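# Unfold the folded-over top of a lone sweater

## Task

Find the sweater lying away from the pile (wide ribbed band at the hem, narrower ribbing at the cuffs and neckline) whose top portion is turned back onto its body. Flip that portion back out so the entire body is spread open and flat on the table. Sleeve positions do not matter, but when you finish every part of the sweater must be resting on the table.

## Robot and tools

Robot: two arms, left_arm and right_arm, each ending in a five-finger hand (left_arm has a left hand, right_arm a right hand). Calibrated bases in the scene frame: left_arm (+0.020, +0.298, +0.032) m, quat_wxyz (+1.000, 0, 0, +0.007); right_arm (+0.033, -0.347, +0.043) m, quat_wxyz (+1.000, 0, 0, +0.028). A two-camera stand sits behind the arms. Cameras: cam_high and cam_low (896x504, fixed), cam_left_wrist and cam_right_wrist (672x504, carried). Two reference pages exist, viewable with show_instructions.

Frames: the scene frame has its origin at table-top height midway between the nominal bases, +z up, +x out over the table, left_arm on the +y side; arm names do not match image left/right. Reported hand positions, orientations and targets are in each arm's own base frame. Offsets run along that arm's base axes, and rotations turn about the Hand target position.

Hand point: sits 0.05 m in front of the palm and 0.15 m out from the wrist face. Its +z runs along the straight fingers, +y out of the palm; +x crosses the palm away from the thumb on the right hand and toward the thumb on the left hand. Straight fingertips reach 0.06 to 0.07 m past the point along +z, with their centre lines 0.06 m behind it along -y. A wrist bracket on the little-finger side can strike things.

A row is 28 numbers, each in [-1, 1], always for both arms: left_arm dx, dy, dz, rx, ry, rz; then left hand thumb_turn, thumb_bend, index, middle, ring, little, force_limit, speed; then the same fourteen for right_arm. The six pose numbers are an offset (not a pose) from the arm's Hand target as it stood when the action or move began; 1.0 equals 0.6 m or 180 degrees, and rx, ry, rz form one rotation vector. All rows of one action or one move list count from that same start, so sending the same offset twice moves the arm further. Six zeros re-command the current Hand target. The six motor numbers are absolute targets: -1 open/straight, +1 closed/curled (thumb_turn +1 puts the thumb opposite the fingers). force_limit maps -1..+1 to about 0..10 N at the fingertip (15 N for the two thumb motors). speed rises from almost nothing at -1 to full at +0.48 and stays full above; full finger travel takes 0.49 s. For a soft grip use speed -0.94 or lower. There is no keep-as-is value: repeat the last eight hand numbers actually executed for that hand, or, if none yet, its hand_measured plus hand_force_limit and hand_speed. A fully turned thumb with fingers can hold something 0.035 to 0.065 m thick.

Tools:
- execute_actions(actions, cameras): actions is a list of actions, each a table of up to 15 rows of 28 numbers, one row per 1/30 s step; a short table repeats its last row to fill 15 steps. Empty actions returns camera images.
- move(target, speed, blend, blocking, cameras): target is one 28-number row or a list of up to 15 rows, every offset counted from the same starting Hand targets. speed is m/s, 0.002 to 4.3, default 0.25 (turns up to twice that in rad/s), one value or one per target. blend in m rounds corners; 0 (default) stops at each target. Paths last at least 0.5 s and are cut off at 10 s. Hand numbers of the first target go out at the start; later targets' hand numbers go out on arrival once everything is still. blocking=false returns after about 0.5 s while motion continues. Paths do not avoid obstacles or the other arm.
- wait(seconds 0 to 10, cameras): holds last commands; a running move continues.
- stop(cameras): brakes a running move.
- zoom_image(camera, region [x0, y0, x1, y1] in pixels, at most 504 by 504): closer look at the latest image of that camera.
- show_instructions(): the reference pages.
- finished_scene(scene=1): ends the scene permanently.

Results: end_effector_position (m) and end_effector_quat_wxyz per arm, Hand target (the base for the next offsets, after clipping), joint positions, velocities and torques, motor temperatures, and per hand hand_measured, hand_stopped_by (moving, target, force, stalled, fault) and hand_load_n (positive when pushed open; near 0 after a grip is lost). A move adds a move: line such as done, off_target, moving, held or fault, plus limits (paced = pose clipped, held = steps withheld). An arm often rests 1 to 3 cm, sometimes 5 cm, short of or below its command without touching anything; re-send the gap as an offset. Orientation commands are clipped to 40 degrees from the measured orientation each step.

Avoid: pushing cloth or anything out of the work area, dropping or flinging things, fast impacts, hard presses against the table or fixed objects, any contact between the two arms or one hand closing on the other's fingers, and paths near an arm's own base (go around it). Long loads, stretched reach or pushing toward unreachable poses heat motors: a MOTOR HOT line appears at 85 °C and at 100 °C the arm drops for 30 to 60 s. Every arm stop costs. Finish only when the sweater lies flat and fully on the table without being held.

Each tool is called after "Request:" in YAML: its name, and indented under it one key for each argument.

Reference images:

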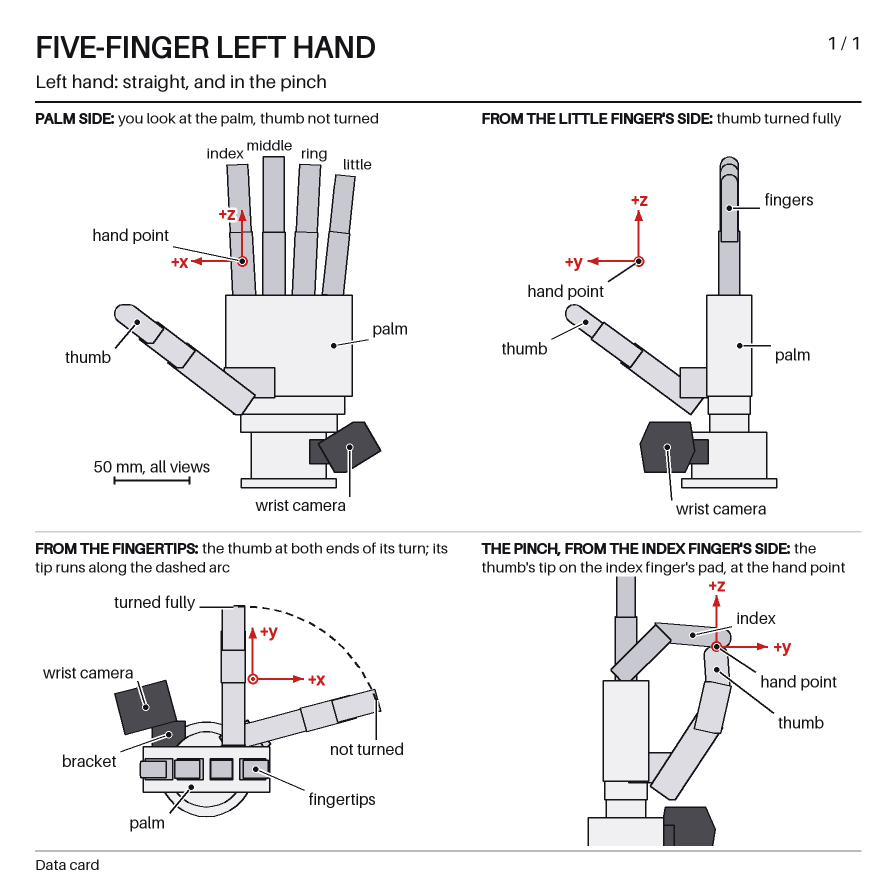

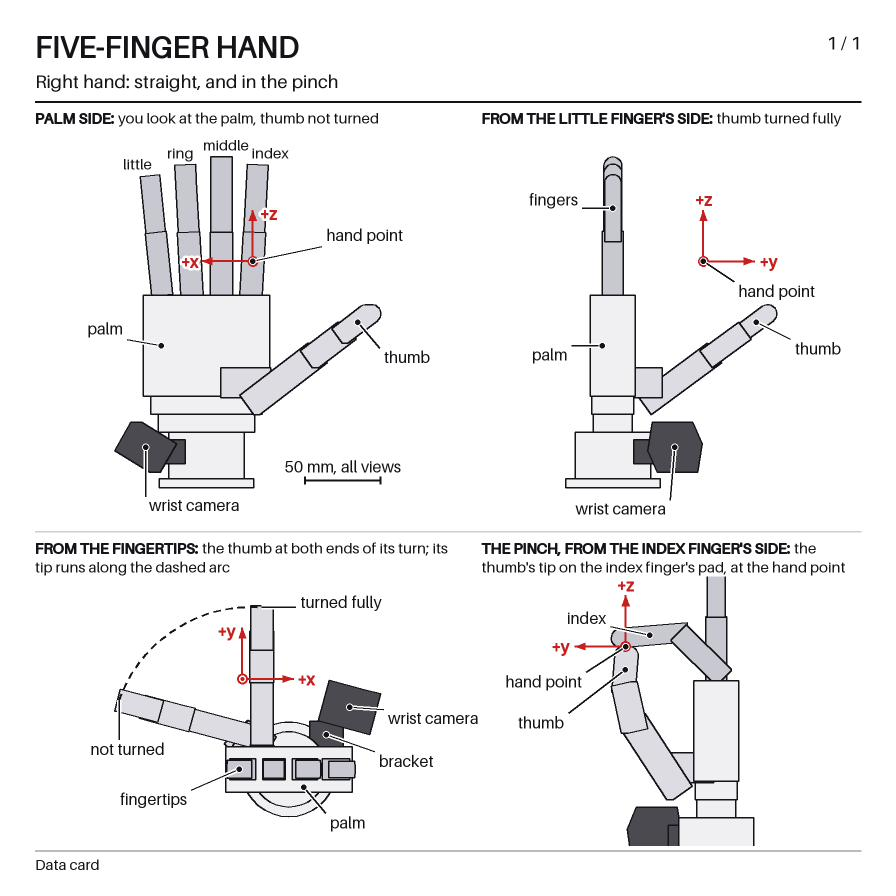

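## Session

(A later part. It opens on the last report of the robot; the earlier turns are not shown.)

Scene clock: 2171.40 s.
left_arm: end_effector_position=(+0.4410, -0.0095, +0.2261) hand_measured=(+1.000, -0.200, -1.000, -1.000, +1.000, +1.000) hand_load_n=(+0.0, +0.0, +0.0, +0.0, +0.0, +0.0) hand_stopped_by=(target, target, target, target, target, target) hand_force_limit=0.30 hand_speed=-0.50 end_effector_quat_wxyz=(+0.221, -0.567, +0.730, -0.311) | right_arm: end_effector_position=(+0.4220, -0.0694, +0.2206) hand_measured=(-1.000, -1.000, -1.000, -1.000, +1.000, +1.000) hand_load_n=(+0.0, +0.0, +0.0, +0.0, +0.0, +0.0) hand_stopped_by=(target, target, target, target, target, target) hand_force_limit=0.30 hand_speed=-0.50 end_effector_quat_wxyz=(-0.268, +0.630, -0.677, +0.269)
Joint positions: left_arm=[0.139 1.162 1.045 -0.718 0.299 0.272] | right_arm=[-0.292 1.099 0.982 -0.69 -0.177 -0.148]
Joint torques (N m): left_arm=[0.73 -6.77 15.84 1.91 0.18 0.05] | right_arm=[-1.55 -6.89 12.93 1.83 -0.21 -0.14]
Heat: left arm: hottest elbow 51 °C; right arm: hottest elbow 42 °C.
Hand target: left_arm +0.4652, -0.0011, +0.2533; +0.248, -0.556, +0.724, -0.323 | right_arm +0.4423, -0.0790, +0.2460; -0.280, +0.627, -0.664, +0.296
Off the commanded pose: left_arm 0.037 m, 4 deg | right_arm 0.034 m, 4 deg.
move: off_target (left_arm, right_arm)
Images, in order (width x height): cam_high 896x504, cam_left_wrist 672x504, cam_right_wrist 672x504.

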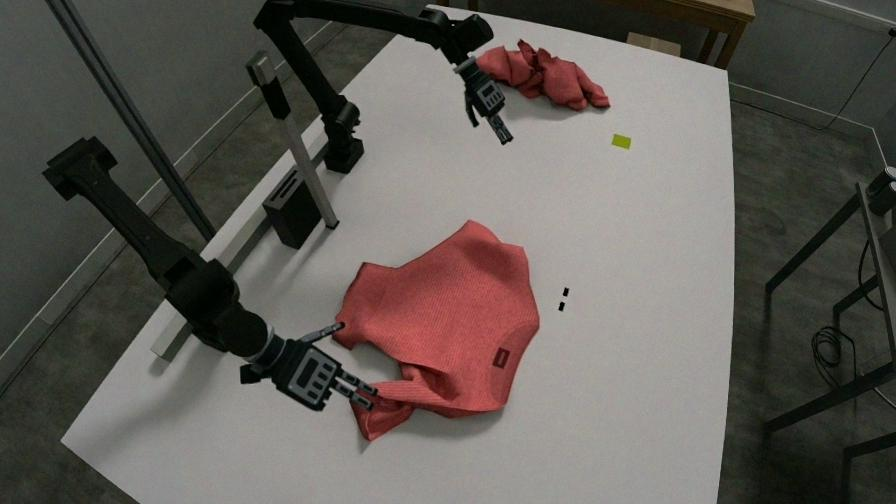

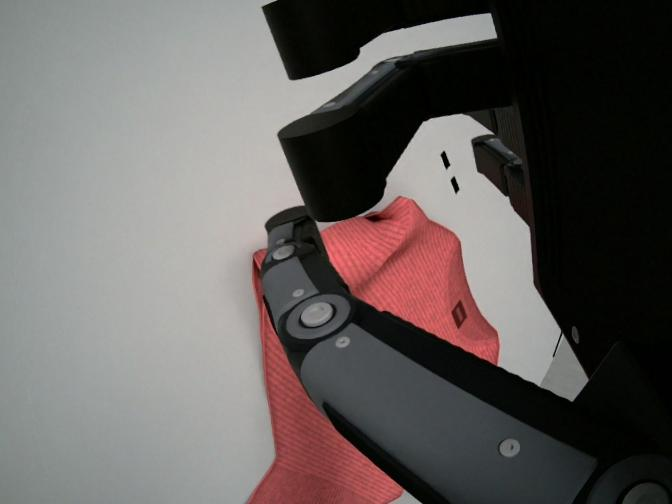

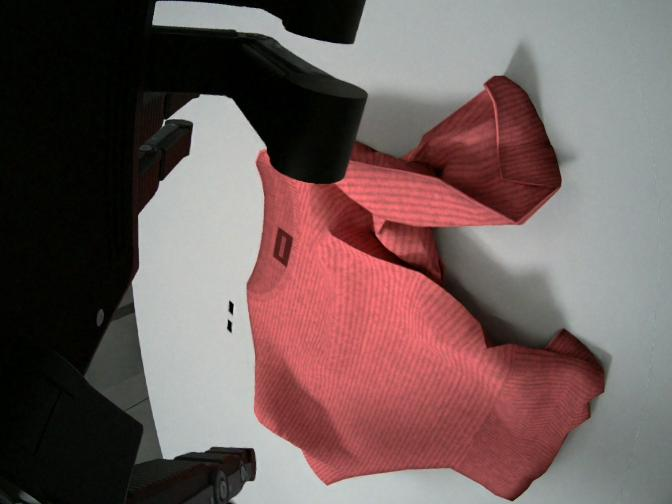

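Request:
move:
  target: [0.0, 0.0, 0.0, 0, 0, 0, 1, -0.2, -1, -1, 1, 1, 0.3, -0.5, 0.183, 0.258, 0.033, 0, 0, -0.3333, 1, -1, -0.5, -0.5, 1, 1, 0.3, -0.5]
  speed: 0.25
  cameras: ["cam_high", "cam_right_wrist"]

Scene clock: 2211.10 s.
left_arm: end_effector_position=(+0.4410, -0.0095, +0.2261) hand_measured=(+1.000, -0.200, -1.000, -1.000, +1.000, +1.000) hand_load_n=(+0.0, +0.0, +0.0, +0.0, +0.0, +0.0) hand_stopped_by=(target, target, target, target, target, target) hand_force_limit=0.30 hand_speed=-0.50 end_effector_quat_wxyz=(+0.221, -0.567, +0.730, -0.311) | right_arm: end_effector_position=(+0.5387, +0.0682, +0.2532) hand_measured=(+1.000, -1.000, -0.500, -0.500, +1.000, +1.000) hand_load_n=(+0.0, +0.0, +0.0, +0.0, +0.0, +0.0) hand_stopped_by=(target, target, target, target, target, target) hand_force_limit=0.30 hand_speed=-0.50 end_effector_quat_wxyz=(+0.080, -0.220, +0.888, -0.396)
Joint positions: left_arm=[0.139 1.162 1.045 -0.718 0.299 0.272] | right_arm=[0.308 1.597 1.584 -1.411 0.823 1.327]
Joint torques (N m): left_arm=[0.73 -6.71 15.83 1.96 0.17 0.05] | right_arm=[-1.08 -12.16 11.92 -0.25 0.72 0.2]
Motor temperatures (°C): left_arm=[23 24 59 26 23 21] | right_arm=[25 26 45 25 21 24]
Heat: left arm: hottest elbow 59 °C; right arm: hottest elbow 45 °C.
Hand target: left_arm +0.4652, -0.0011, +0.2533; +0.248, -0.556, +0.724, -0.323 | right_arm +0.5521, +0.0759, +0.2657; +0.094, -0.211, +0.889, -0.396
Off the commanded pose: left_arm 0.037 m, 4 deg | right_arm 0.020 m, 2 deg.
move: off_target (left_arm, right_arm)
Images, in order (width x height): cam_high 896x504, cam_right_wrist 672x504.

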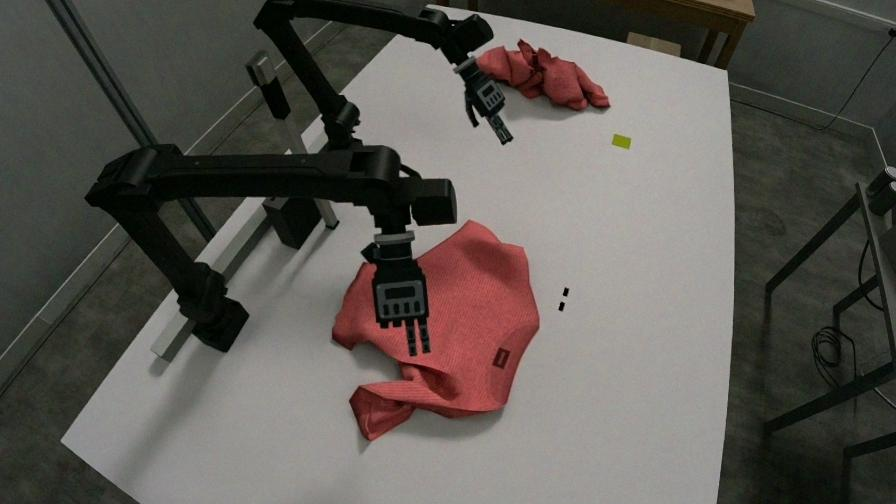

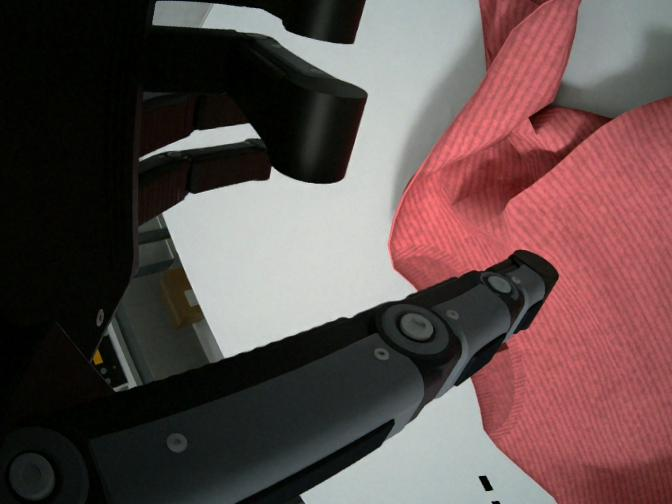

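Request:
move:
  target:
    - [-0.15, 0.0, 0.0, 0, 0, 0, 1, -0.2, -1, -1, 1, 1, 0.3, -0.5, 0.113, -0.197, 0.0, 0, 0, 0, 1, -1, -0.5, -0.5, 1, 1, 0.3, -0.5]
    - [-0.15, 0.0, 0.0, 0, 0, 0, 1, -0.2, -1, -1, 1, 1, 0.3, -0.5, 0.113, -0.197, -0.3, 0, 0, 0, 1, -1, -0.5, -0.5, 1, 1, 0.3, -0.5]
  speed: 0.2
  blend: [0.03, 0]
  cameras: ["cam_high", "cam_right_wrist"]

Scene clock: 2264.43 s.
left_arm: end_effector_position=(+0.3829, -0.0062, +0.2607) hand_measured=(+1.000, -0.200, -1.000, -1.000, +1.000, +1.000) hand_load_n=(+0.0, +0.0, -0.5, +0.0, +0.0, +0.0) hand_stopped_by=(target, target, target, target, target, target) hand_force_limit=0.30 hand_speed=-0.50 end_effector_quat_wxyz=(+0.251, -0.552, +0.724, -0.329) | right_arm: end_effector_position=(+0.6140, -0.0393, +0.0866) hand_measured=(+1.000, -1.000, -0.500, -0.500, +1.000, +1.000) hand_load_n=(+0.0, +0.0, +0.0, +0.0, +0.0, +0.0) hand_stopped_by=(target, target, target, target, target, target) hand_force_limit=0.30 hand_speed=-0.50 end_effector_quat_wxyz=(+0.092, -0.209, +0.890, -0.394)
Joint positions: left_arm=[0.179 0.952 0.97 -0.786 0.332 0.306] | right_arm=[0.074 1.776 1.352 -0.754 0.756 1.025]
Joint torques (N m): left_arm=[1.14 -6.36 8.87 1.21 0.18 0.04] | right_arm=[-0.79 -15.03 8.31 0.99 0.49 -0.19]
Motor temperatures (°C): left_arm=[23 23 62 26 23 21] | right_arm=[25 27 48 25 22 24]
Heat: left arm: hottest elbow 62 °C; right arm: hottest elbow 48 °C.
Hand target: left_arm +0.3752, -0.0011, +0.2532; +0.248, -0.556, +0.724, -0.323 | right_arm +0.6199, -0.0423, +0.0858; +0.094, -0.211, +0.889, -0.396
Off the commanded pose: left_arm 0.012 m, 1 deg | right_arm 0.007 m, 0 deg.
move: off_target (left_arm)
Images, in order (width x height): cam_high 896x504, cam_right_wrist 672x504.

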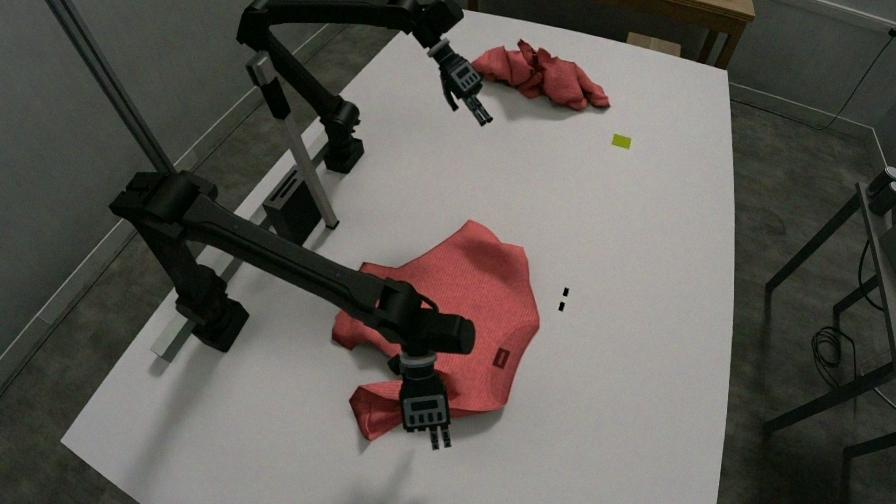

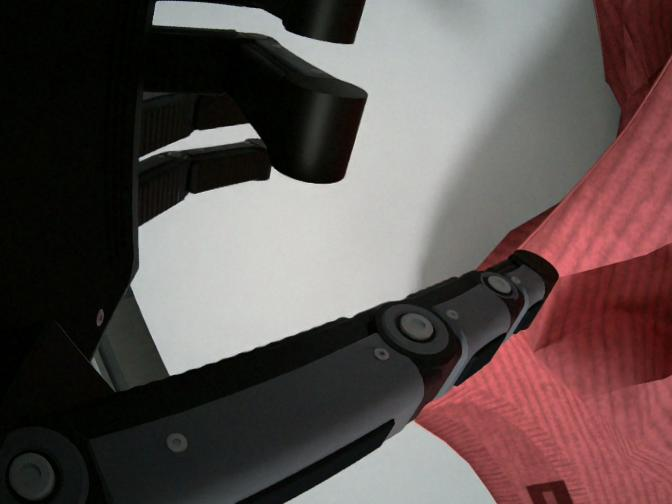

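Request:
move:
  target: [0.0, 0.0, 0.0, 0, 0, 0, 1, -0.2, -1, -1, 1, 1, 0.3, -0.5, -0.003, 0.042, -0.1, 0, 0, 0, 1, -1, -0.5, -0.5, 1, 1, 0.3, -0.5]
  speed: 0.1
  cameras: ["cam_high", "cam_right_wrist"]

Scene clock: 2277.57 s.
left_arm: end_effector_position=(+0.3829, -0.0062, +0.2607) hand_measured=(+1.000, -0.200, -1.000, -1.000, +1.000, +1.000) hand_load_n=(+0.0, +0.0, +0.0, +0.0, +0.0, +0.0) hand_stopped_by=(target, target, target, target, target, target) hand_force_limit=0.30 hand_speed=-0.50 end_effector_quat_wxyz=(+0.251, -0.552, +0.724, -0.329) | right_arm: end_effector_position=(+0.6116, -0.0216, +0.0305) hand_measured=(+1.000, -1.000, -0.500, -0.500, +1.000, +1.000) hand_load_n=(+0.0, +0.0, +0.0, +0.0, +0.0, +0.0) hand_stopped_by=(target, target, target, target, target, target) hand_force_limit=0.30 hand_speed=-0.50 end_effector_quat_wxyz=(+0.087, -0.217, +0.888, -0.396)
Joint positions: left_arm=[0.179 0.952 0.97 -0.786 0.332 0.306] | right_arm=[0.108 1.85 1.297 -0.657 0.77 1.051]
Joint torques (N m): left_arm=[1.03 -6.18 8.85 1.21 0.18 0.05] | right_arm=[-1.79 -16.09 7.91 1.24 0.64 0.13]
Motor temperatures (°C): left_arm=[23 23 58 26 23 21] | right_arm=[25 27 46 25 22 24]
Heat: left arm: hottest elbow 58 °C; right arm: hottest elbow 46 °C.
Hand target: left_arm +0.3752, -0.0011, +0.2532; +0.248, -0.556, +0.724, -0.323 | right_arm +0.6179, -0.0171, +0.0257; +0.094, -0.211, +0.889, -0.396
Off the commanded pose: left_arm 0.012 m, 1 deg | right_arm 0.009 m, 1 deg.
move: off_target (left_arm)
Images, in order (width x height): cam_high 896x504, cam_right_wrist 672x504.

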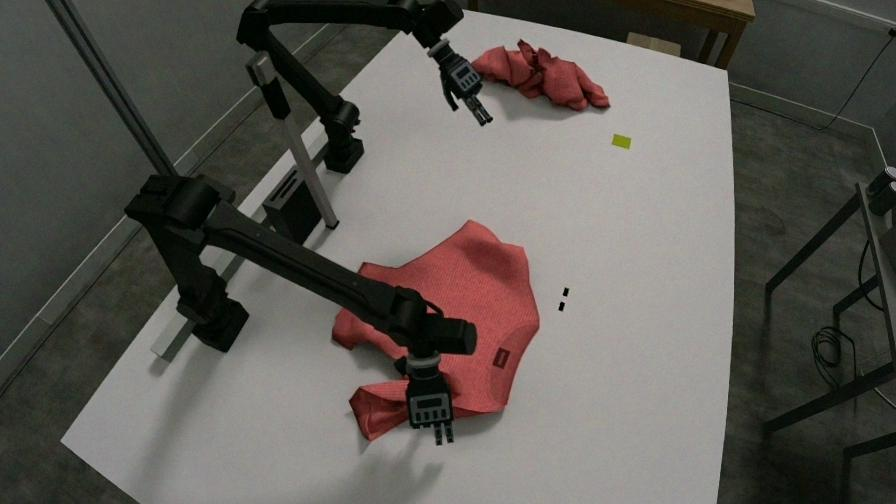

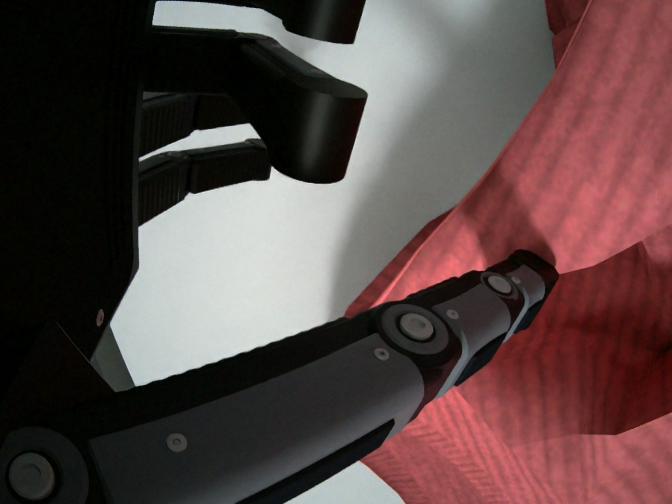

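Request:
move:
  target: [0.0, 0.0, 0.0, 0, 0, 0, 1, -0.2, -1, -1, 1, 1, 0.3, -0.5, -0.017, 0.028, -0.063, 0, 0, 0, 1, -1, -0.5, -0.5, 1, 1, 0.3, -0.5]
  speed: 0.06
  cameras: ["cam_high", "cam_right_wrist"]

Scene clock: 2285.63 s.
left_arm: end_effector_position=(+0.3829, -0.0062, +0.2607) hand_measured=(+1.000, -0.200, -1.000, -1.000, +1.000, +1.000) hand_load_n=(+0.0, +0.0, +0.0, +0.0, +0.0, +0.0) hand_stopped_by=(target, target, target, target, target, target) hand_force_limit=0.30 hand_speed=-0.50 end_effector_quat_wxyz=(+0.251, -0.552, +0.724, -0.329) | right_arm: end_effector_position=(+0.6041, -0.0056, -0.0040) hand_measured=(+1.000, -1.000, -0.500, -0.500, +1.000, +1.000) hand_load_n=(+0.0, +0.0, +0.0, +0.0, +0.0, +0.0) hand_stopped_by=(target, target, target, target, target, target) hand_force_limit=0.30 hand_speed=-0.50 end_effector_quat_wxyz=(+0.090, -0.215, +0.888, -0.396)
Joint positions: left_arm=[0.179 0.952 0.97 -0.786 0.332 0.306] | right_arm=[0.139 1.89 1.25 -0.593 0.781 1.095]
Joint torques (N m): left_arm=[1.14 -6.18 8.85 1.21 0.18 0.06] | right_arm=[-1.08 -15.97 7.23 0.88 0.68 0.16]
Motor temperatures (°C): left_arm=[23 23 55 26 23 21] | right_arm=[25 28 45 25 22 24]
Heat: left arm: hottest elbow 55 °C; right arm: hottest elbow 45 °C.
Hand target: left_arm +0.3752, -0.0011, +0.2532; +0.248, -0.556, +0.724, -0.323 | right_arm +0.6079, -0.0004, -0.0121; +0.094, -0.211, +0.889, -0.396
Off the commanded pose: left_arm 0.012 m, 1 deg | right_arm 0.010 m, 1 deg.
move: off_target (left_arm)
Images, in order (width x height): cam_high 896x504, cam_right_wrist 672x504.

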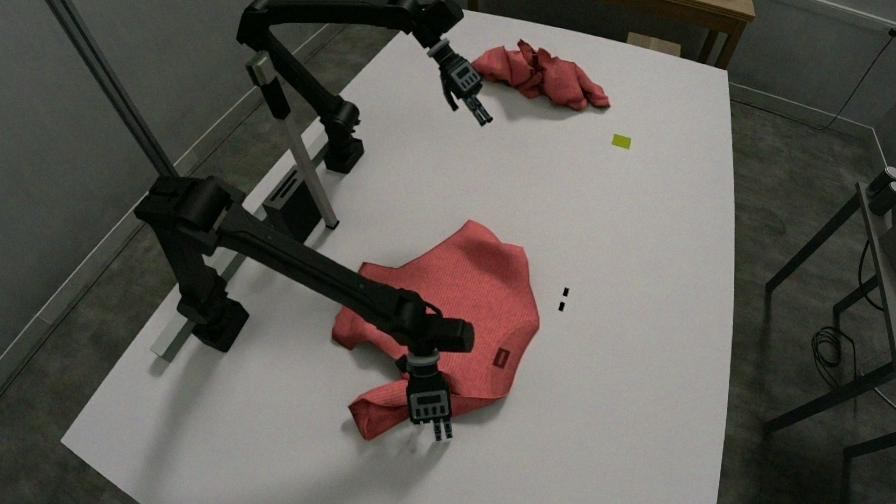

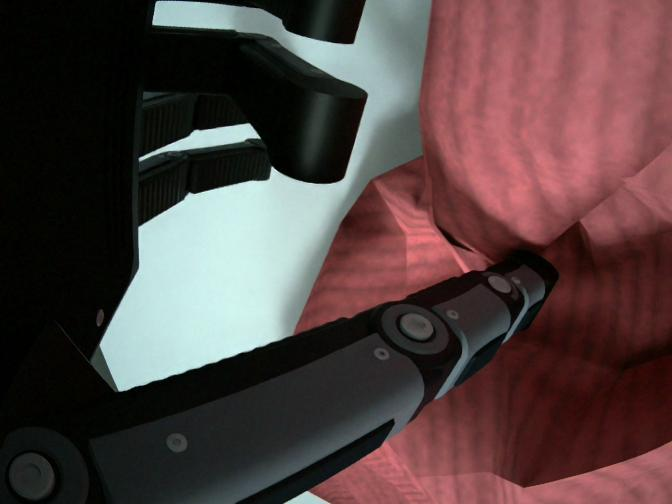

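Request:
move:
  target:
    - [0.0, 0.0, 0.0, 0, 0, 0, 1, -0.2, -1, -1, 1, 1, 0.3, -0.5, -0.012, 0.018, -0.005, 0, 0, 0, 1, -1, -0.5, -0.5, 1, 1, 0.3, -0.4]
    - [0.0, 0.0, 0.0, 0, 0, 0, 1, -0.2, -1, -1, 1, 1, 0.3, -0.5, -0.012, 0.018, -0.005, 0, 0, 0, 1, -0.2, 0.05, 0.05, 1, 1, 0.3, -0.4]
  speed: 0.06
  cameras: ["cam_right_wrist"]

Scene clock: 2292.97 s.
left_arm: end_effector_position=(+0.3829, -0.0062, +0.2607) hand_measured=(+1.000, -0.200, -1.000, -1.000, +1.000, +1.000) hand_load_n=(+0.0, +0.0, +0.0, +0.0, +0.0, +0.0) hand_stopped_by=(target, target, target, target, target, target) hand_force_limit=0.30 hand_speed=-0.50 end_effector_quat_wxyz=(+0.251, -0.552, +0.724, -0.329) | right_arm: end_effector_position=(+0.5993, +0.0053, -0.0082) hand_measured=(+1.000, -0.200, +0.050, +0.050, +1.000, +1.000) hand_load_n=(+0.0, +0.0, +0.5, +0.0, +0.0, +0.0) hand_stopped_by=(target, target, target, target, target, target) hand_force_limit=0.30 hand_speed=-0.40 end_effector_quat_wxyz=(+0.094, -0.212, +0.888, -0.397)
Joint positions: left_arm=[0.179 0.952 0.97 -0.786 0.332 0.306] | right_arm=[0.161 1.89 1.236 -0.593 0.79 1.127]
Joint torques (N m): left_arm=[1.08 -6.24 8.87 1.17 0.18 0.05] | right_arm=[-0.32 -15.85 6.9 0.57 0.54 0.12]
Heat: left arm: hottest elbow 54 °C; right arm: hottest elbow 44 °C.
Hand target: left_arm +0.3752, -0.0011, +0.2532; +0.248, -0.556, +0.724, -0.323 | right_arm +0.6006, +0.0105, -0.0152; +0.094, -0.211, +0.889, -0.396
Off the commanded pose: left_arm 0.012 m, 1 deg | right_arm 0.009 m, 0 deg.
move: off_target (left_arm)
Images, in order (width x height): cam_right_wrist 672x504.

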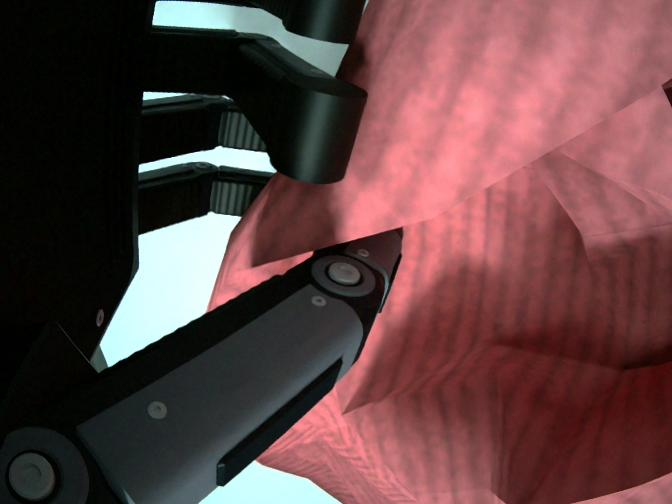

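Request:
move:
  target: [0.0, 0.0, 0.0, 0, 0, 0, 1, -0.2, -1, -1, 1, 1, 0.3, -0.5, 0, 0, 0, 0, 0, 0, 1, 0.1, 0.3, 0.3, 1, 1, 0.3, -0.6]
  speed: 0.06
  cameras: ["cam_right_wrist"]

Scene clock: 2297.43 s.
left_arm: end_effector_position=(+0.3829, -0.0062, +0.2607) hand_measured=(+1.000, -0.200, -1.000, -1.000, +1.000, +1.000) hand_load_n=(+0.0, +0.0, +0.0, +0.0, +0.0, +0.0) hand_stopped_by=(target, target, target, target, target, target) hand_force_limit=0.30 hand_speed=-0.50 end_effector_quat_wxyz=(+0.251, -0.552, +0.724, -0.329) | right_arm: end_effector_position=(+0.5994, +0.0052, -0.0081) hand_measured=(+1.000, -0.098, +0.250, +0.224, +1.000, +1.000) hand_load_n=(-0.5, +12.0, +11.5, +10.0, +0.0, +0.0) hand_stopped_by=(target, force, force, force, target, target) hand_force_limit=0.30 hand_speed=-0.60 end_effector_quat_wxyz=(+0.094, -0.212, +0.888, -0.397)
Joint positions: left_arm=[0.179 0.952 0.97 -0.786 0.332 0.306] | right_arm=[0.161 1.89 1.236 -0.593 0.79 1.128]
Joint torques (N m): left_arm=[1.08 -6.24 8.85 1.18 0.19 0.05] | right_arm=[-0.38 -16.5 7.1 0.88 0.59 0.05]
Heat: left arm: hottest elbow 53 °C; right arm: hottest elbow 43 °C.
Hand target: left_arm +0.3752, -0.0011, +0.2532; +0.248, -0.556, +0.724, -0.323 | right_arm +0.6005, +0.0105, -0.0152; +0.094, -0.211, +0.889, -0.396
Off the commanded pose: left_arm 0.012 m, 1 deg | right_arm 0.009 m, 0 deg.
move: off_target (left_arm)
Images, in order (width x height): cam_right_wrist 672x504.

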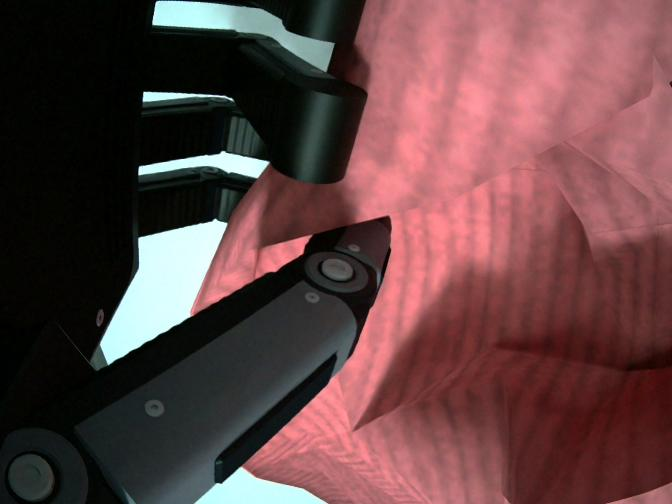

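Request:
move:
  target: [0.0, 0.0, 0.0, 0, 0, 0, 1, -0.2, -1, -1, 1, 1, 0.3, -0.5, 0, -0.03, 0.12, 0, 0, 0, 1, 0.1, 0.3, 0.3, 1, 1, 0.3, -0.6]
  speed: 0.08
  cameras: ["cam_high", "cam_right_wrist"]

Request:
zoom_image:
  camera: "cam_high"
  region: [320, 240, 560, 460]

Scene clock: 2304.93 s.
left_arm: end_effector_position=(+0.3829, -0.0062, +0.2607) hand_measured=(+1.000, -0.200, -1.000, -1.000, +1.000, +1.000) hand_load_n=(+0.0, +0.0, -0.5, -0.5, +0.5, +0.0) hand_stopped_by=(target, target, target, target, target, target) hand_force_limit=0.30 hand_speed=-0.50 end_effector_quat_wxyz=(+0.251, -0.552, +0.724, -0.329) | right_arm: end_effector_position=(+0.5802, -0.0040, +0.0234) hand_measured=(+1.000, -0.098, +0.250, +0.224, +1.000, +1.000) hand_load_n=(-0.5, +11.5, +11.5, +9.5, +0.0, +0.0) hand_stopped_by=(target, force, force, force, target, target) hand_force_limit=0.30 hand_speed=-0.60 end_effector_quat_wxyz=(+0.071, -0.221, +0.890, -0.392)
Joint positions: left_arm=[0.179 0.952 0.97 -0.786 0.332 0.306] | right_arm=[0.147 1.817 1.238 -0.709 0.78 1.115]
Joint torques (N m): left_arm=[1.03 -6.42 8.87 1.17 0.19 0.05] | right_arm=[-2.02 -18.67 10.51 -0.06 0.59 -0.18]
Heat: left arm: hottest elbow 52 °C; right arm: hottest elbow 43 °C.
Hand target: left_arm +0.3752, -0.0011, +0.2532; +0.248, -0.556, +0.724, -0.323 | right_arm +0.6005, -0.0076, +0.0569; +0.094, -0.211, +0.889, -0.396
Off the commanded pose: left_arm 0.012 m, 1 deg | right_arm 0.039 m, 3 deg.
move: off_target (left_arm, right_arm)
Images, in order (width x height): cam_high 896x504, cam_right_wrist 672x504.

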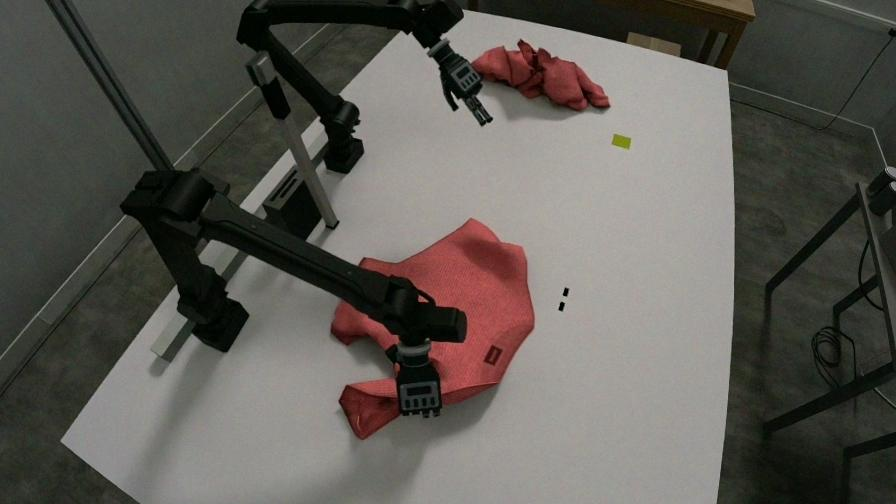

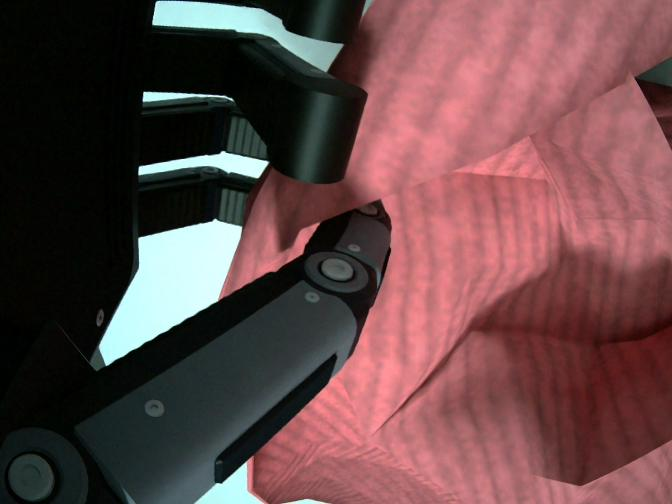

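Scaled by 2.100.

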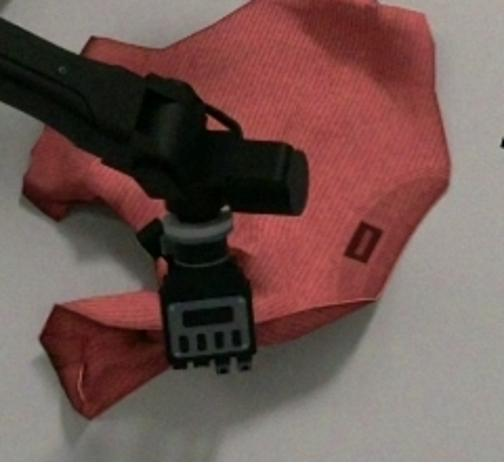

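Request:
move:
  target: [0.0, 0.0, 0.0, 0, 0, 0, 1, -0.2, -1, -1, 1, 1, 0.3, -0.5, 0.06, -0.17, 0, 0, 0, 0, 1, 0.1, 0.3, 0.3, 1, 1, 0.3, -0.6]
  speed: 0.08
  cameras: ["cam_high", "cam_right_wrist"]

Request:
zoom_image:
  camera: "cam_high"
  region: [320, 200, 580, 460]

Scene clock: 2311.27 s.
left_arm: end_effector_position=(+0.3829, -0.0062, +0.2607) hand_measured=(+1.000, -0.200, -1.000, -1.000, +1.000, +1.000) hand_load_n=(+0.5, +0.0, +0.0, +0.0, +0.0, +0.0) hand_stopped_by=(target, target, target, target, target, target) hand_force_limit=0.30 hand_speed=-0.50 end_effector_quat_wxyz=(+0.251, -0.552, +0.724, -0.329) | right_arm: end_effector_position=(+0.6123, -0.1028, +0.0433) hand_measured=(+1.000, -0.098, +0.250, +0.224, +1.000, +1.000) hand_load_n=(-0.5, +11.0, +11.5, +9.5, +0.0, +0.0) hand_stopped_by=(target, force, force, force, target, target) hand_force_limit=0.30 hand_speed=-0.60 end_effector_quat_wxyz=(+0.076, -0.218, +0.892, -0.388)
Joint positions: left_arm=[0.179 0.952 0.97 -0.786 0.332 0.306] | right_arm=[-0.045 1.826 1.3 -0.591 0.702 0.878]
Joint torques (N m): left_arm=[1.14 -6.18 8.83 1.21 0.19 0.04] | right_arm=[-1.9 -15.62 11.37 1.47 0.46 -0.14]
Heat: left arm: hottest elbow 51 °C; right arm: hottest elbow 43 °C.
Hand target: left_arm +0.3752, -0.0011, +0.2532; +0.248, -0.556, +0.724, -0.323 | right_arm +0.6365, -0.1095, +0.0568; +0.094, -0.211, +0.889, -0.396
Off the commanded pose: left_arm 0.012 m, 1 deg | right_arm 0.029 m, 2 deg.
move: off_target (left_arm, right_arm)
Images, in order (width x height): cam_high 896x504, cam_right_wrist 672x504.

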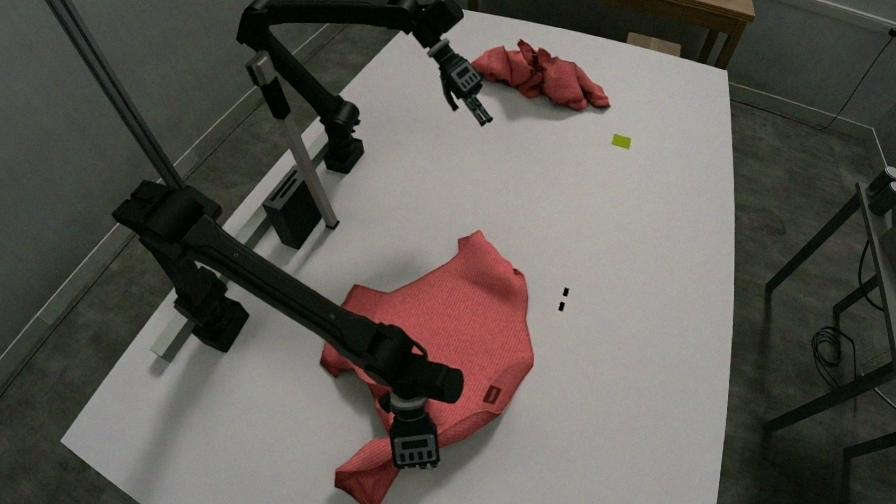

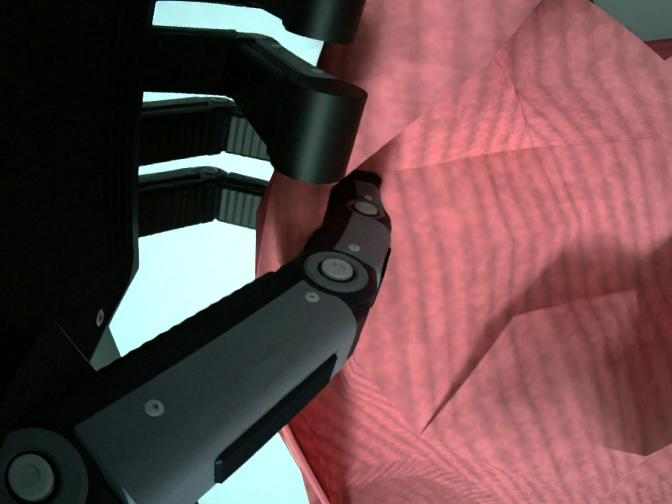

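Scaled by 1.938.

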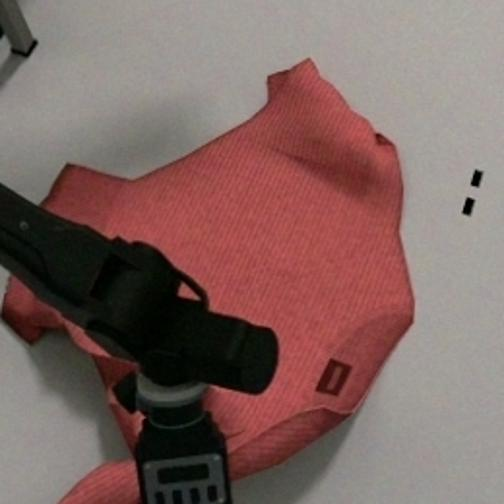

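Request:
move:
  target:
    - [0.0, 0.0, 0.0, 0, 0, 0, 1, -0.2, -1, -1, 1, 1, 0.3, -0.5, 0.0, -0.05, -0.11, 0, 0, 0, 1, 0.1, 0.3, 0.3, 1, 1, 0.3, -0.6]
    - [0.0, 0.0, 0.0, 0, 0, 0, 1, -0.2, -1, -1, 1, 1, 0.3, -0.5, 0.0, -0.05, -0.11, 0, 0, 0, 1, 0.1, -1, -1, 1, 1, 0.3, -0.5]
  speed: 0.08
  cameras: ["cam_high", "cam_right_wrist"]

Scene clock: 2323.60 s.
left_arm: end_effector_position=(+0.3829, -0.0062, +0.2607) hand_measured=(+1.000, -0.200, -1.000, -1.000, +1.000, +1.000) hand_load_n=(+0.0, +0.0, +0.0, +0.0, +0.0, +0.5) hand_stopped_by=(target, target, target, target, target, target) hand_force_limit=0.30 hand_speed=-0.50 end_effector_quat_wxyz=(+0.251, -0.552, +0.724, -0.329) | right_arm: end_effector_position=(+0.6338, -0.1317, -0.0030) hand_measured=(+1.000, -0.096, -1.000, -1.000, +1.000, +1.000) hand_load_n=(+0.5, +1.0, +0.0, +0.0, +0.0, -0.5) hand_stopped_by=(target, force, target, target, target, target) hand_force_limit=0.30 hand_speed=-0.50 end_effector_quat_wxyz=(+0.096, -0.212, +0.889, -0.394)
Joint positions: left_arm=[0.179 0.952 0.97 -0.786 0.332 0.306] | right_arm=[-0.095 1.923 1.287 -0.399 0.674 0.815]
Joint torques (N m): left_arm=[1.08 -6.24 8.91 1.21 0.18 0.05] | right_arm=[-2.49 -16.32 7.72 1.57 0.41 -0.13]
Motor temperatures (°C): left_arm=[23 23 50 26 23 21] | right_arm=[25 28 42 25 22 24]
Heat: left arm: hottest elbow 50 °C; right arm: hottest elbow 42 °C.
Hand target: left_arm +0.3752, -0.0011, +0.2532; +0.248, -0.556, +0.724, -0.323 | right_arm +0.6366, -0.1394, -0.0091; +0.094, -0.211, +0.889, -0.396
Off the commanded pose: left_arm 0.012 m, 1 deg | right_arm 0.010 m, 0 deg.
move: off_target (left_arm)
Images, in order (width x height): cam_high 896x504, cam_right_wrist 672x504.

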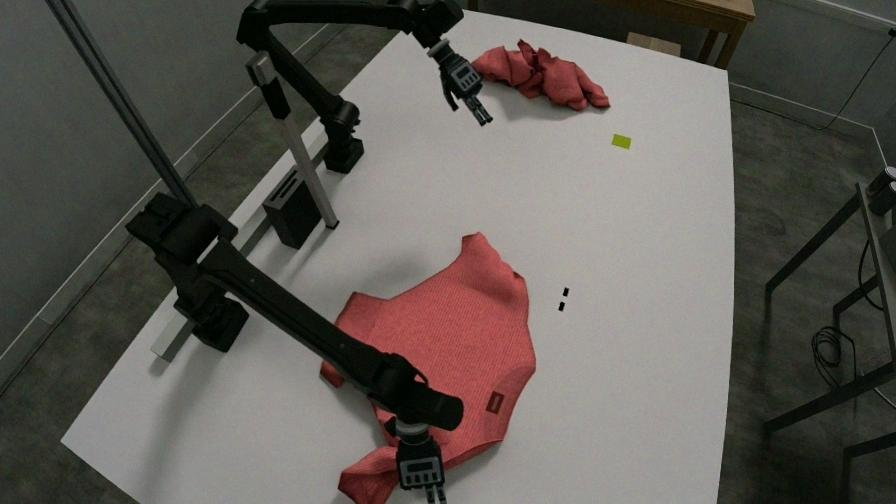

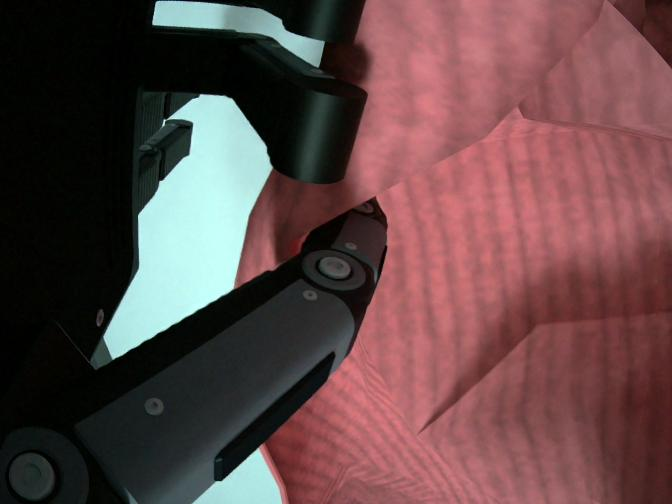

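Request:
move:
  target:
    - [0.0, 0.0, 0.0, 0, 0, 0, 1, -0.2, -1, -1, 1, 1, 0.3, -0.5, 0.029, -0.05, 0.0, 0, 0, 0, 1, 0.1, -1, -1, 1, 1, 0.3, -0.5]
    - [0.0, 0.0, 0.0, 0, 0, 0, 1, -0.2, -1, -1, 1, 1, 0.3, -0.5, 0.09, -0.017, 0.02, 0, 0, 0, 1, 0.1, -1, -1, 1, 1, 0.3, -0.5]
  speed: 0.08
  cameras: ["cam_high", "cam_right_wrist"]

Scene clock: 2334.23 s.
left_arm: end_effector_position=(+0.3829, -0.0062, +0.2607) hand_measured=(+1.000, -0.200, -1.000, -1.000, +1.000, +1.000) hand_load_n=(+0.0, +0.0, +0.0, +0.0, +0.0, +0.0) hand_stopped_by=(target, target, target, target, target, target) hand_force_limit=0.30 hand_speed=-0.50 end_effector_quat_wxyz=(+0.251, -0.552, +0.724, -0.329) | right_arm: end_effector_position=(+0.6724, -0.1515, -0.0018) hand_measured=(+1.000, -0.096, -1.000, -1.000, +1.000, +1.000) hand_load_n=(+0.0, +0.0, +0.0, +0.0, +0.0, +0.0) hand_stopped_by=(target, force, target, target, target, target) hand_force_limit=0.30 hand_speed=-0.50 end_effector_quat_wxyz=(+0.084, -0.219, +0.889, -0.394)
Joint positions: left_arm=[0.179 0.952 0.97 -0.786 0.332 0.306] | right_arm=[-0.119 2.016 1.45 -0.471 0.668 0.778]
Joint torques (N m): left_arm=[1.03 -6.24 8.88 1.21 0.17 0.06] | right_arm=[-1.55 -17.2 11 0.4 0.52 0.14]
Heat: left arm: hottest elbow 49 °C; right arm: hottest elbow 42 °C.
Hand target: left_arm +0.3752, -0.0011, +0.2532; +0.248, -0.556, +0.724, -0.323 | right_arm +0.6907, -0.1497, +0.0030; +0.095, -0.211, +0.889, -0.396
Off the commanded pose: left_arm 0.012 m, 1 deg | right_arm 0.019 m, 1 deg.
move: off_target (left_arm, right_arm)
Images, in order (width x height): cam_high 896x504, cam_right_wrist 672x504.

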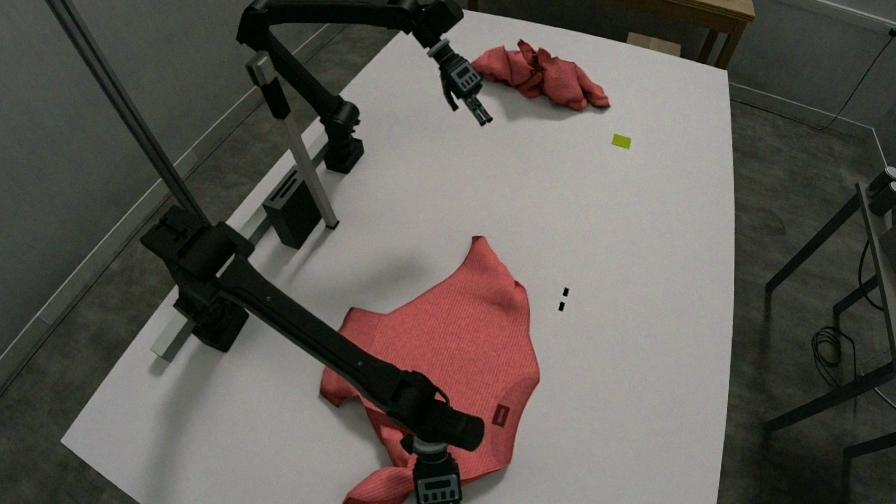

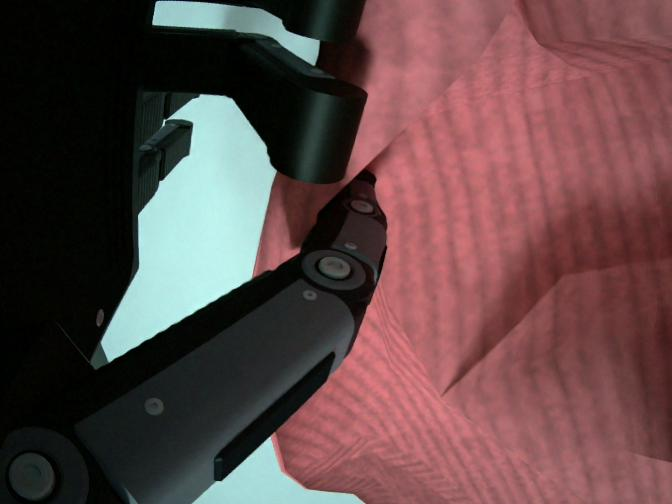

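Request:
move:
  target: [0.0, 0.0, 0.0, 0, 0, 0, 1, -0.2, -1, -1, 1, 1, 0.3, -0.5, 0.0, 0.0, 0.13, 0, 0, 0, 1, 0.1, -1, -1, 1, 1, 0.3, -0.5]
  speed: 0.08
  cameras: ["cam_high", "cam_right_wrist"]

Scene clock: 2342.83 s.
left_arm: end_effector_position=(+0.3829, -0.0062, +0.2607) hand_measured=(+1.000, -0.200, -1.000, -1.000, +1.000, +1.000) hand_load_n=(+0.0, +0.0, -0.5, +0.0, +0.0, +0.0) hand_stopped_by=(target, target, target, target, target, target) hand_force_limit=0.30 hand_speed=-0.50 end_effector_quat_wxyz=(+0.251, -0.552, +0.724, -0.329) | right_arm: end_effector_position=(+0.6668, -0.1508, +0.0394) hand_measured=(+1.000, -0.096, -1.000, -1.000, +1.000, +1.000) hand_load_n=(+0.0, +1.0, +0.0, +0.0, +0.0, +0.0) hand_stopped_by=(target, force, target, target, target, target) hand_force_limit=0.30 hand_speed=-0.50 end_effector_quat_wxyz=(+0.060, -0.230, +0.892, -0.384)
Joint positions: left_arm=[0.179 0.952 0.97 -0.786 0.332 0.306] | right_arm=[-0.119 1.974 1.522 -0.642 0.668 0.779]
Joint torques (N m): left_arm=[1.14 -6.24 8.88 1.2 0.18 0.04] | right_arm=[-0.5 -22.3 11.7 0.42 0.61 0.16]
Heat: left arm: hottest elbow 48 °C; right arm: hottest elbow 43 °C.
Hand target: left_arm +0.3752, -0.0011, +0.2532; +0.248, -0.556, +0.724, -0.323 | right_arm +0.6907, -0.1497, +0.0811; +0.095, -0.211, +0.889, -0.396
Off the commanded pose: left_arm 0.012 m, 1 deg | right_arm 0.048 m, 5 deg.
move: off_target (left_arm, right_arm)
Images, in order (width x height): cam_high 896x504, cam_right_wrist 672x504.

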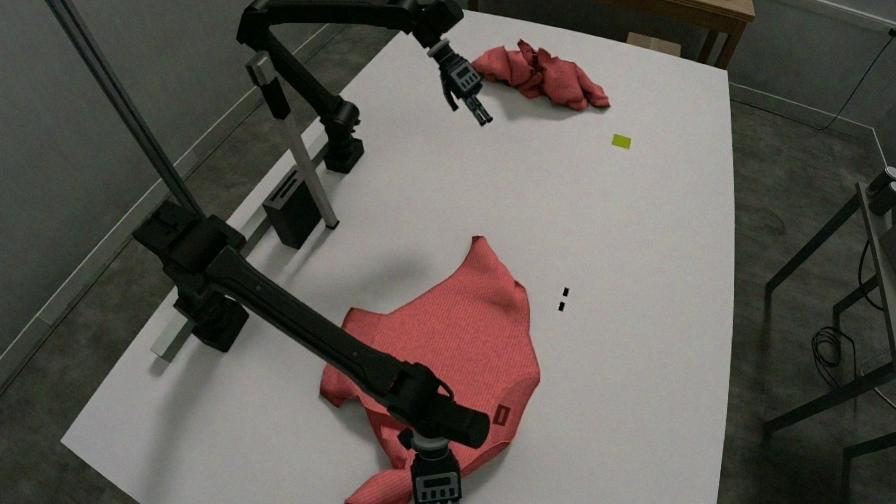

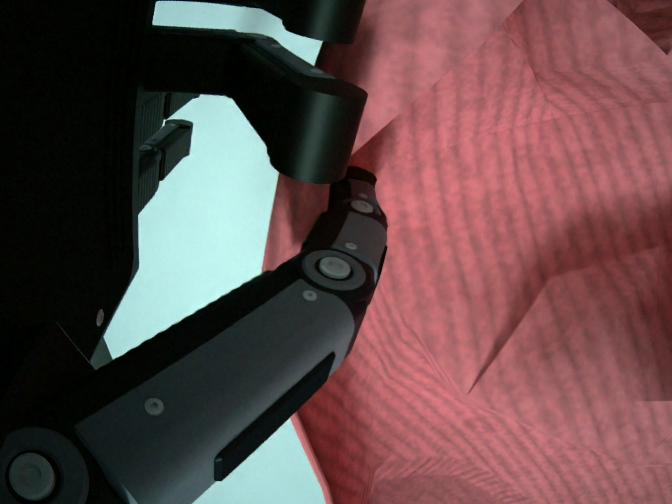

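Request:
move:
  target: [0.0, 0.0, 0.0, 0, 0, 0, 1, -0.2, -1, -1, 1, 1, 0.3, -0.5, 0.0, 0.0, -0.03, 0, 0, 0, 1, -1, -1, -1, 1, 1, 0.3, -0.3]
  speed: 0.08
  cameras: ["cam_high", "cam_right_wrist"]

Scene clock: 2351.40 s.
left_arm: end_effector_position=(+0.3829, -0.0062, +0.2607) hand_measured=(+1.000, -0.200, -1.000, -1.000, +1.000, +1.000) hand_load_n=(+0.0, +0.0, +0.0, +0.0, +0.0, +0.0) hand_stopped_by=(target, target, target, target, target, target) hand_force_limit=0.30 hand_speed=-0.50 end_effector_quat_wxyz=(+0.251, -0.552, +0.724, -0.329) | right_arm: end_effector_position=(+0.6703, -0.1512, +0.0409) hand_measured=(+1.000, -1.000, -1.000, -1.000, +1.000, +1.000) hand_load_n=(+0.0, +0.0, +0.0, +0.0, +0.0, +0.0) hand_stopped_by=(target, target, target, target, target, target) hand_force_limit=0.30 hand_speed=-0.30 end_effector_quat_wxyz=(+0.067, -0.227, +0.891, -0.387)
Joint positions: left_arm=[0.179 0.952 0.97 -0.786 0.332 0.306] | right_arm=[-0.119 1.974 1.522 -0.628 0.668 0.78]
Joint torques (N m): left_arm=[1.08 -6.3 8.85 1.16 0.18 0.05] | right_arm=[-0.56 -20.01 10.11 1.37 0.56 0.12]
Heat: left arm: hottest elbow 48 °C; right arm: hottest elbow 44 °C.
Hand target: left_arm +0.3752, -0.0011, +0.2532; +0.248, -0.556, +0.724, -0.323 | right_arm +0.6907, -0.1497, +0.0631; +0.094, -0.211, +0.889, -0.396
Off the commanded pose: left_arm 0.012 m, 1 deg | right_arm 0.030 m, 4 deg.
move: off_target (left_arm, right_arm)
Images, in order (width x height): cam_high 896x504, cam_right_wrist 672x504.

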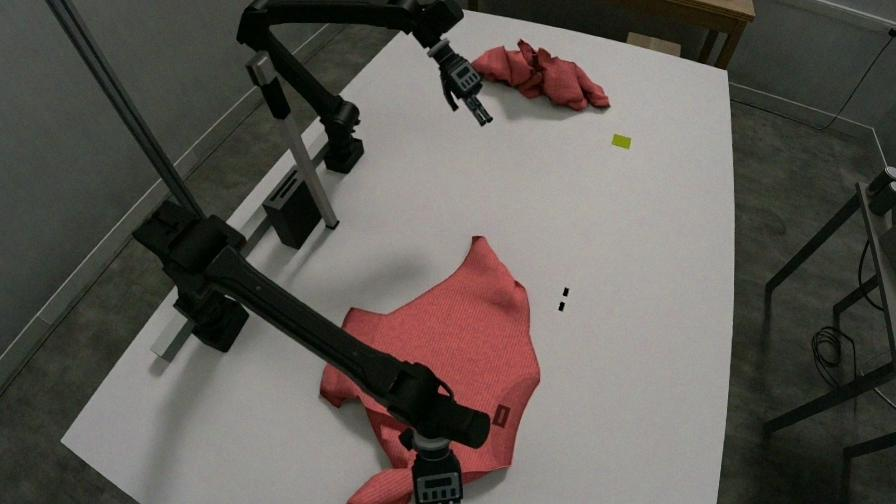

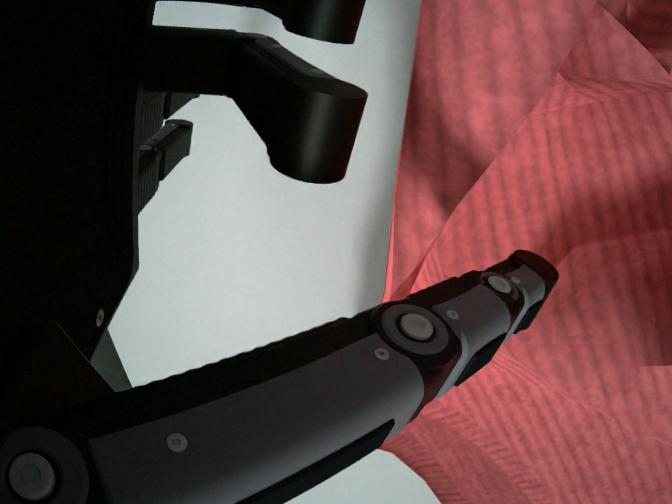

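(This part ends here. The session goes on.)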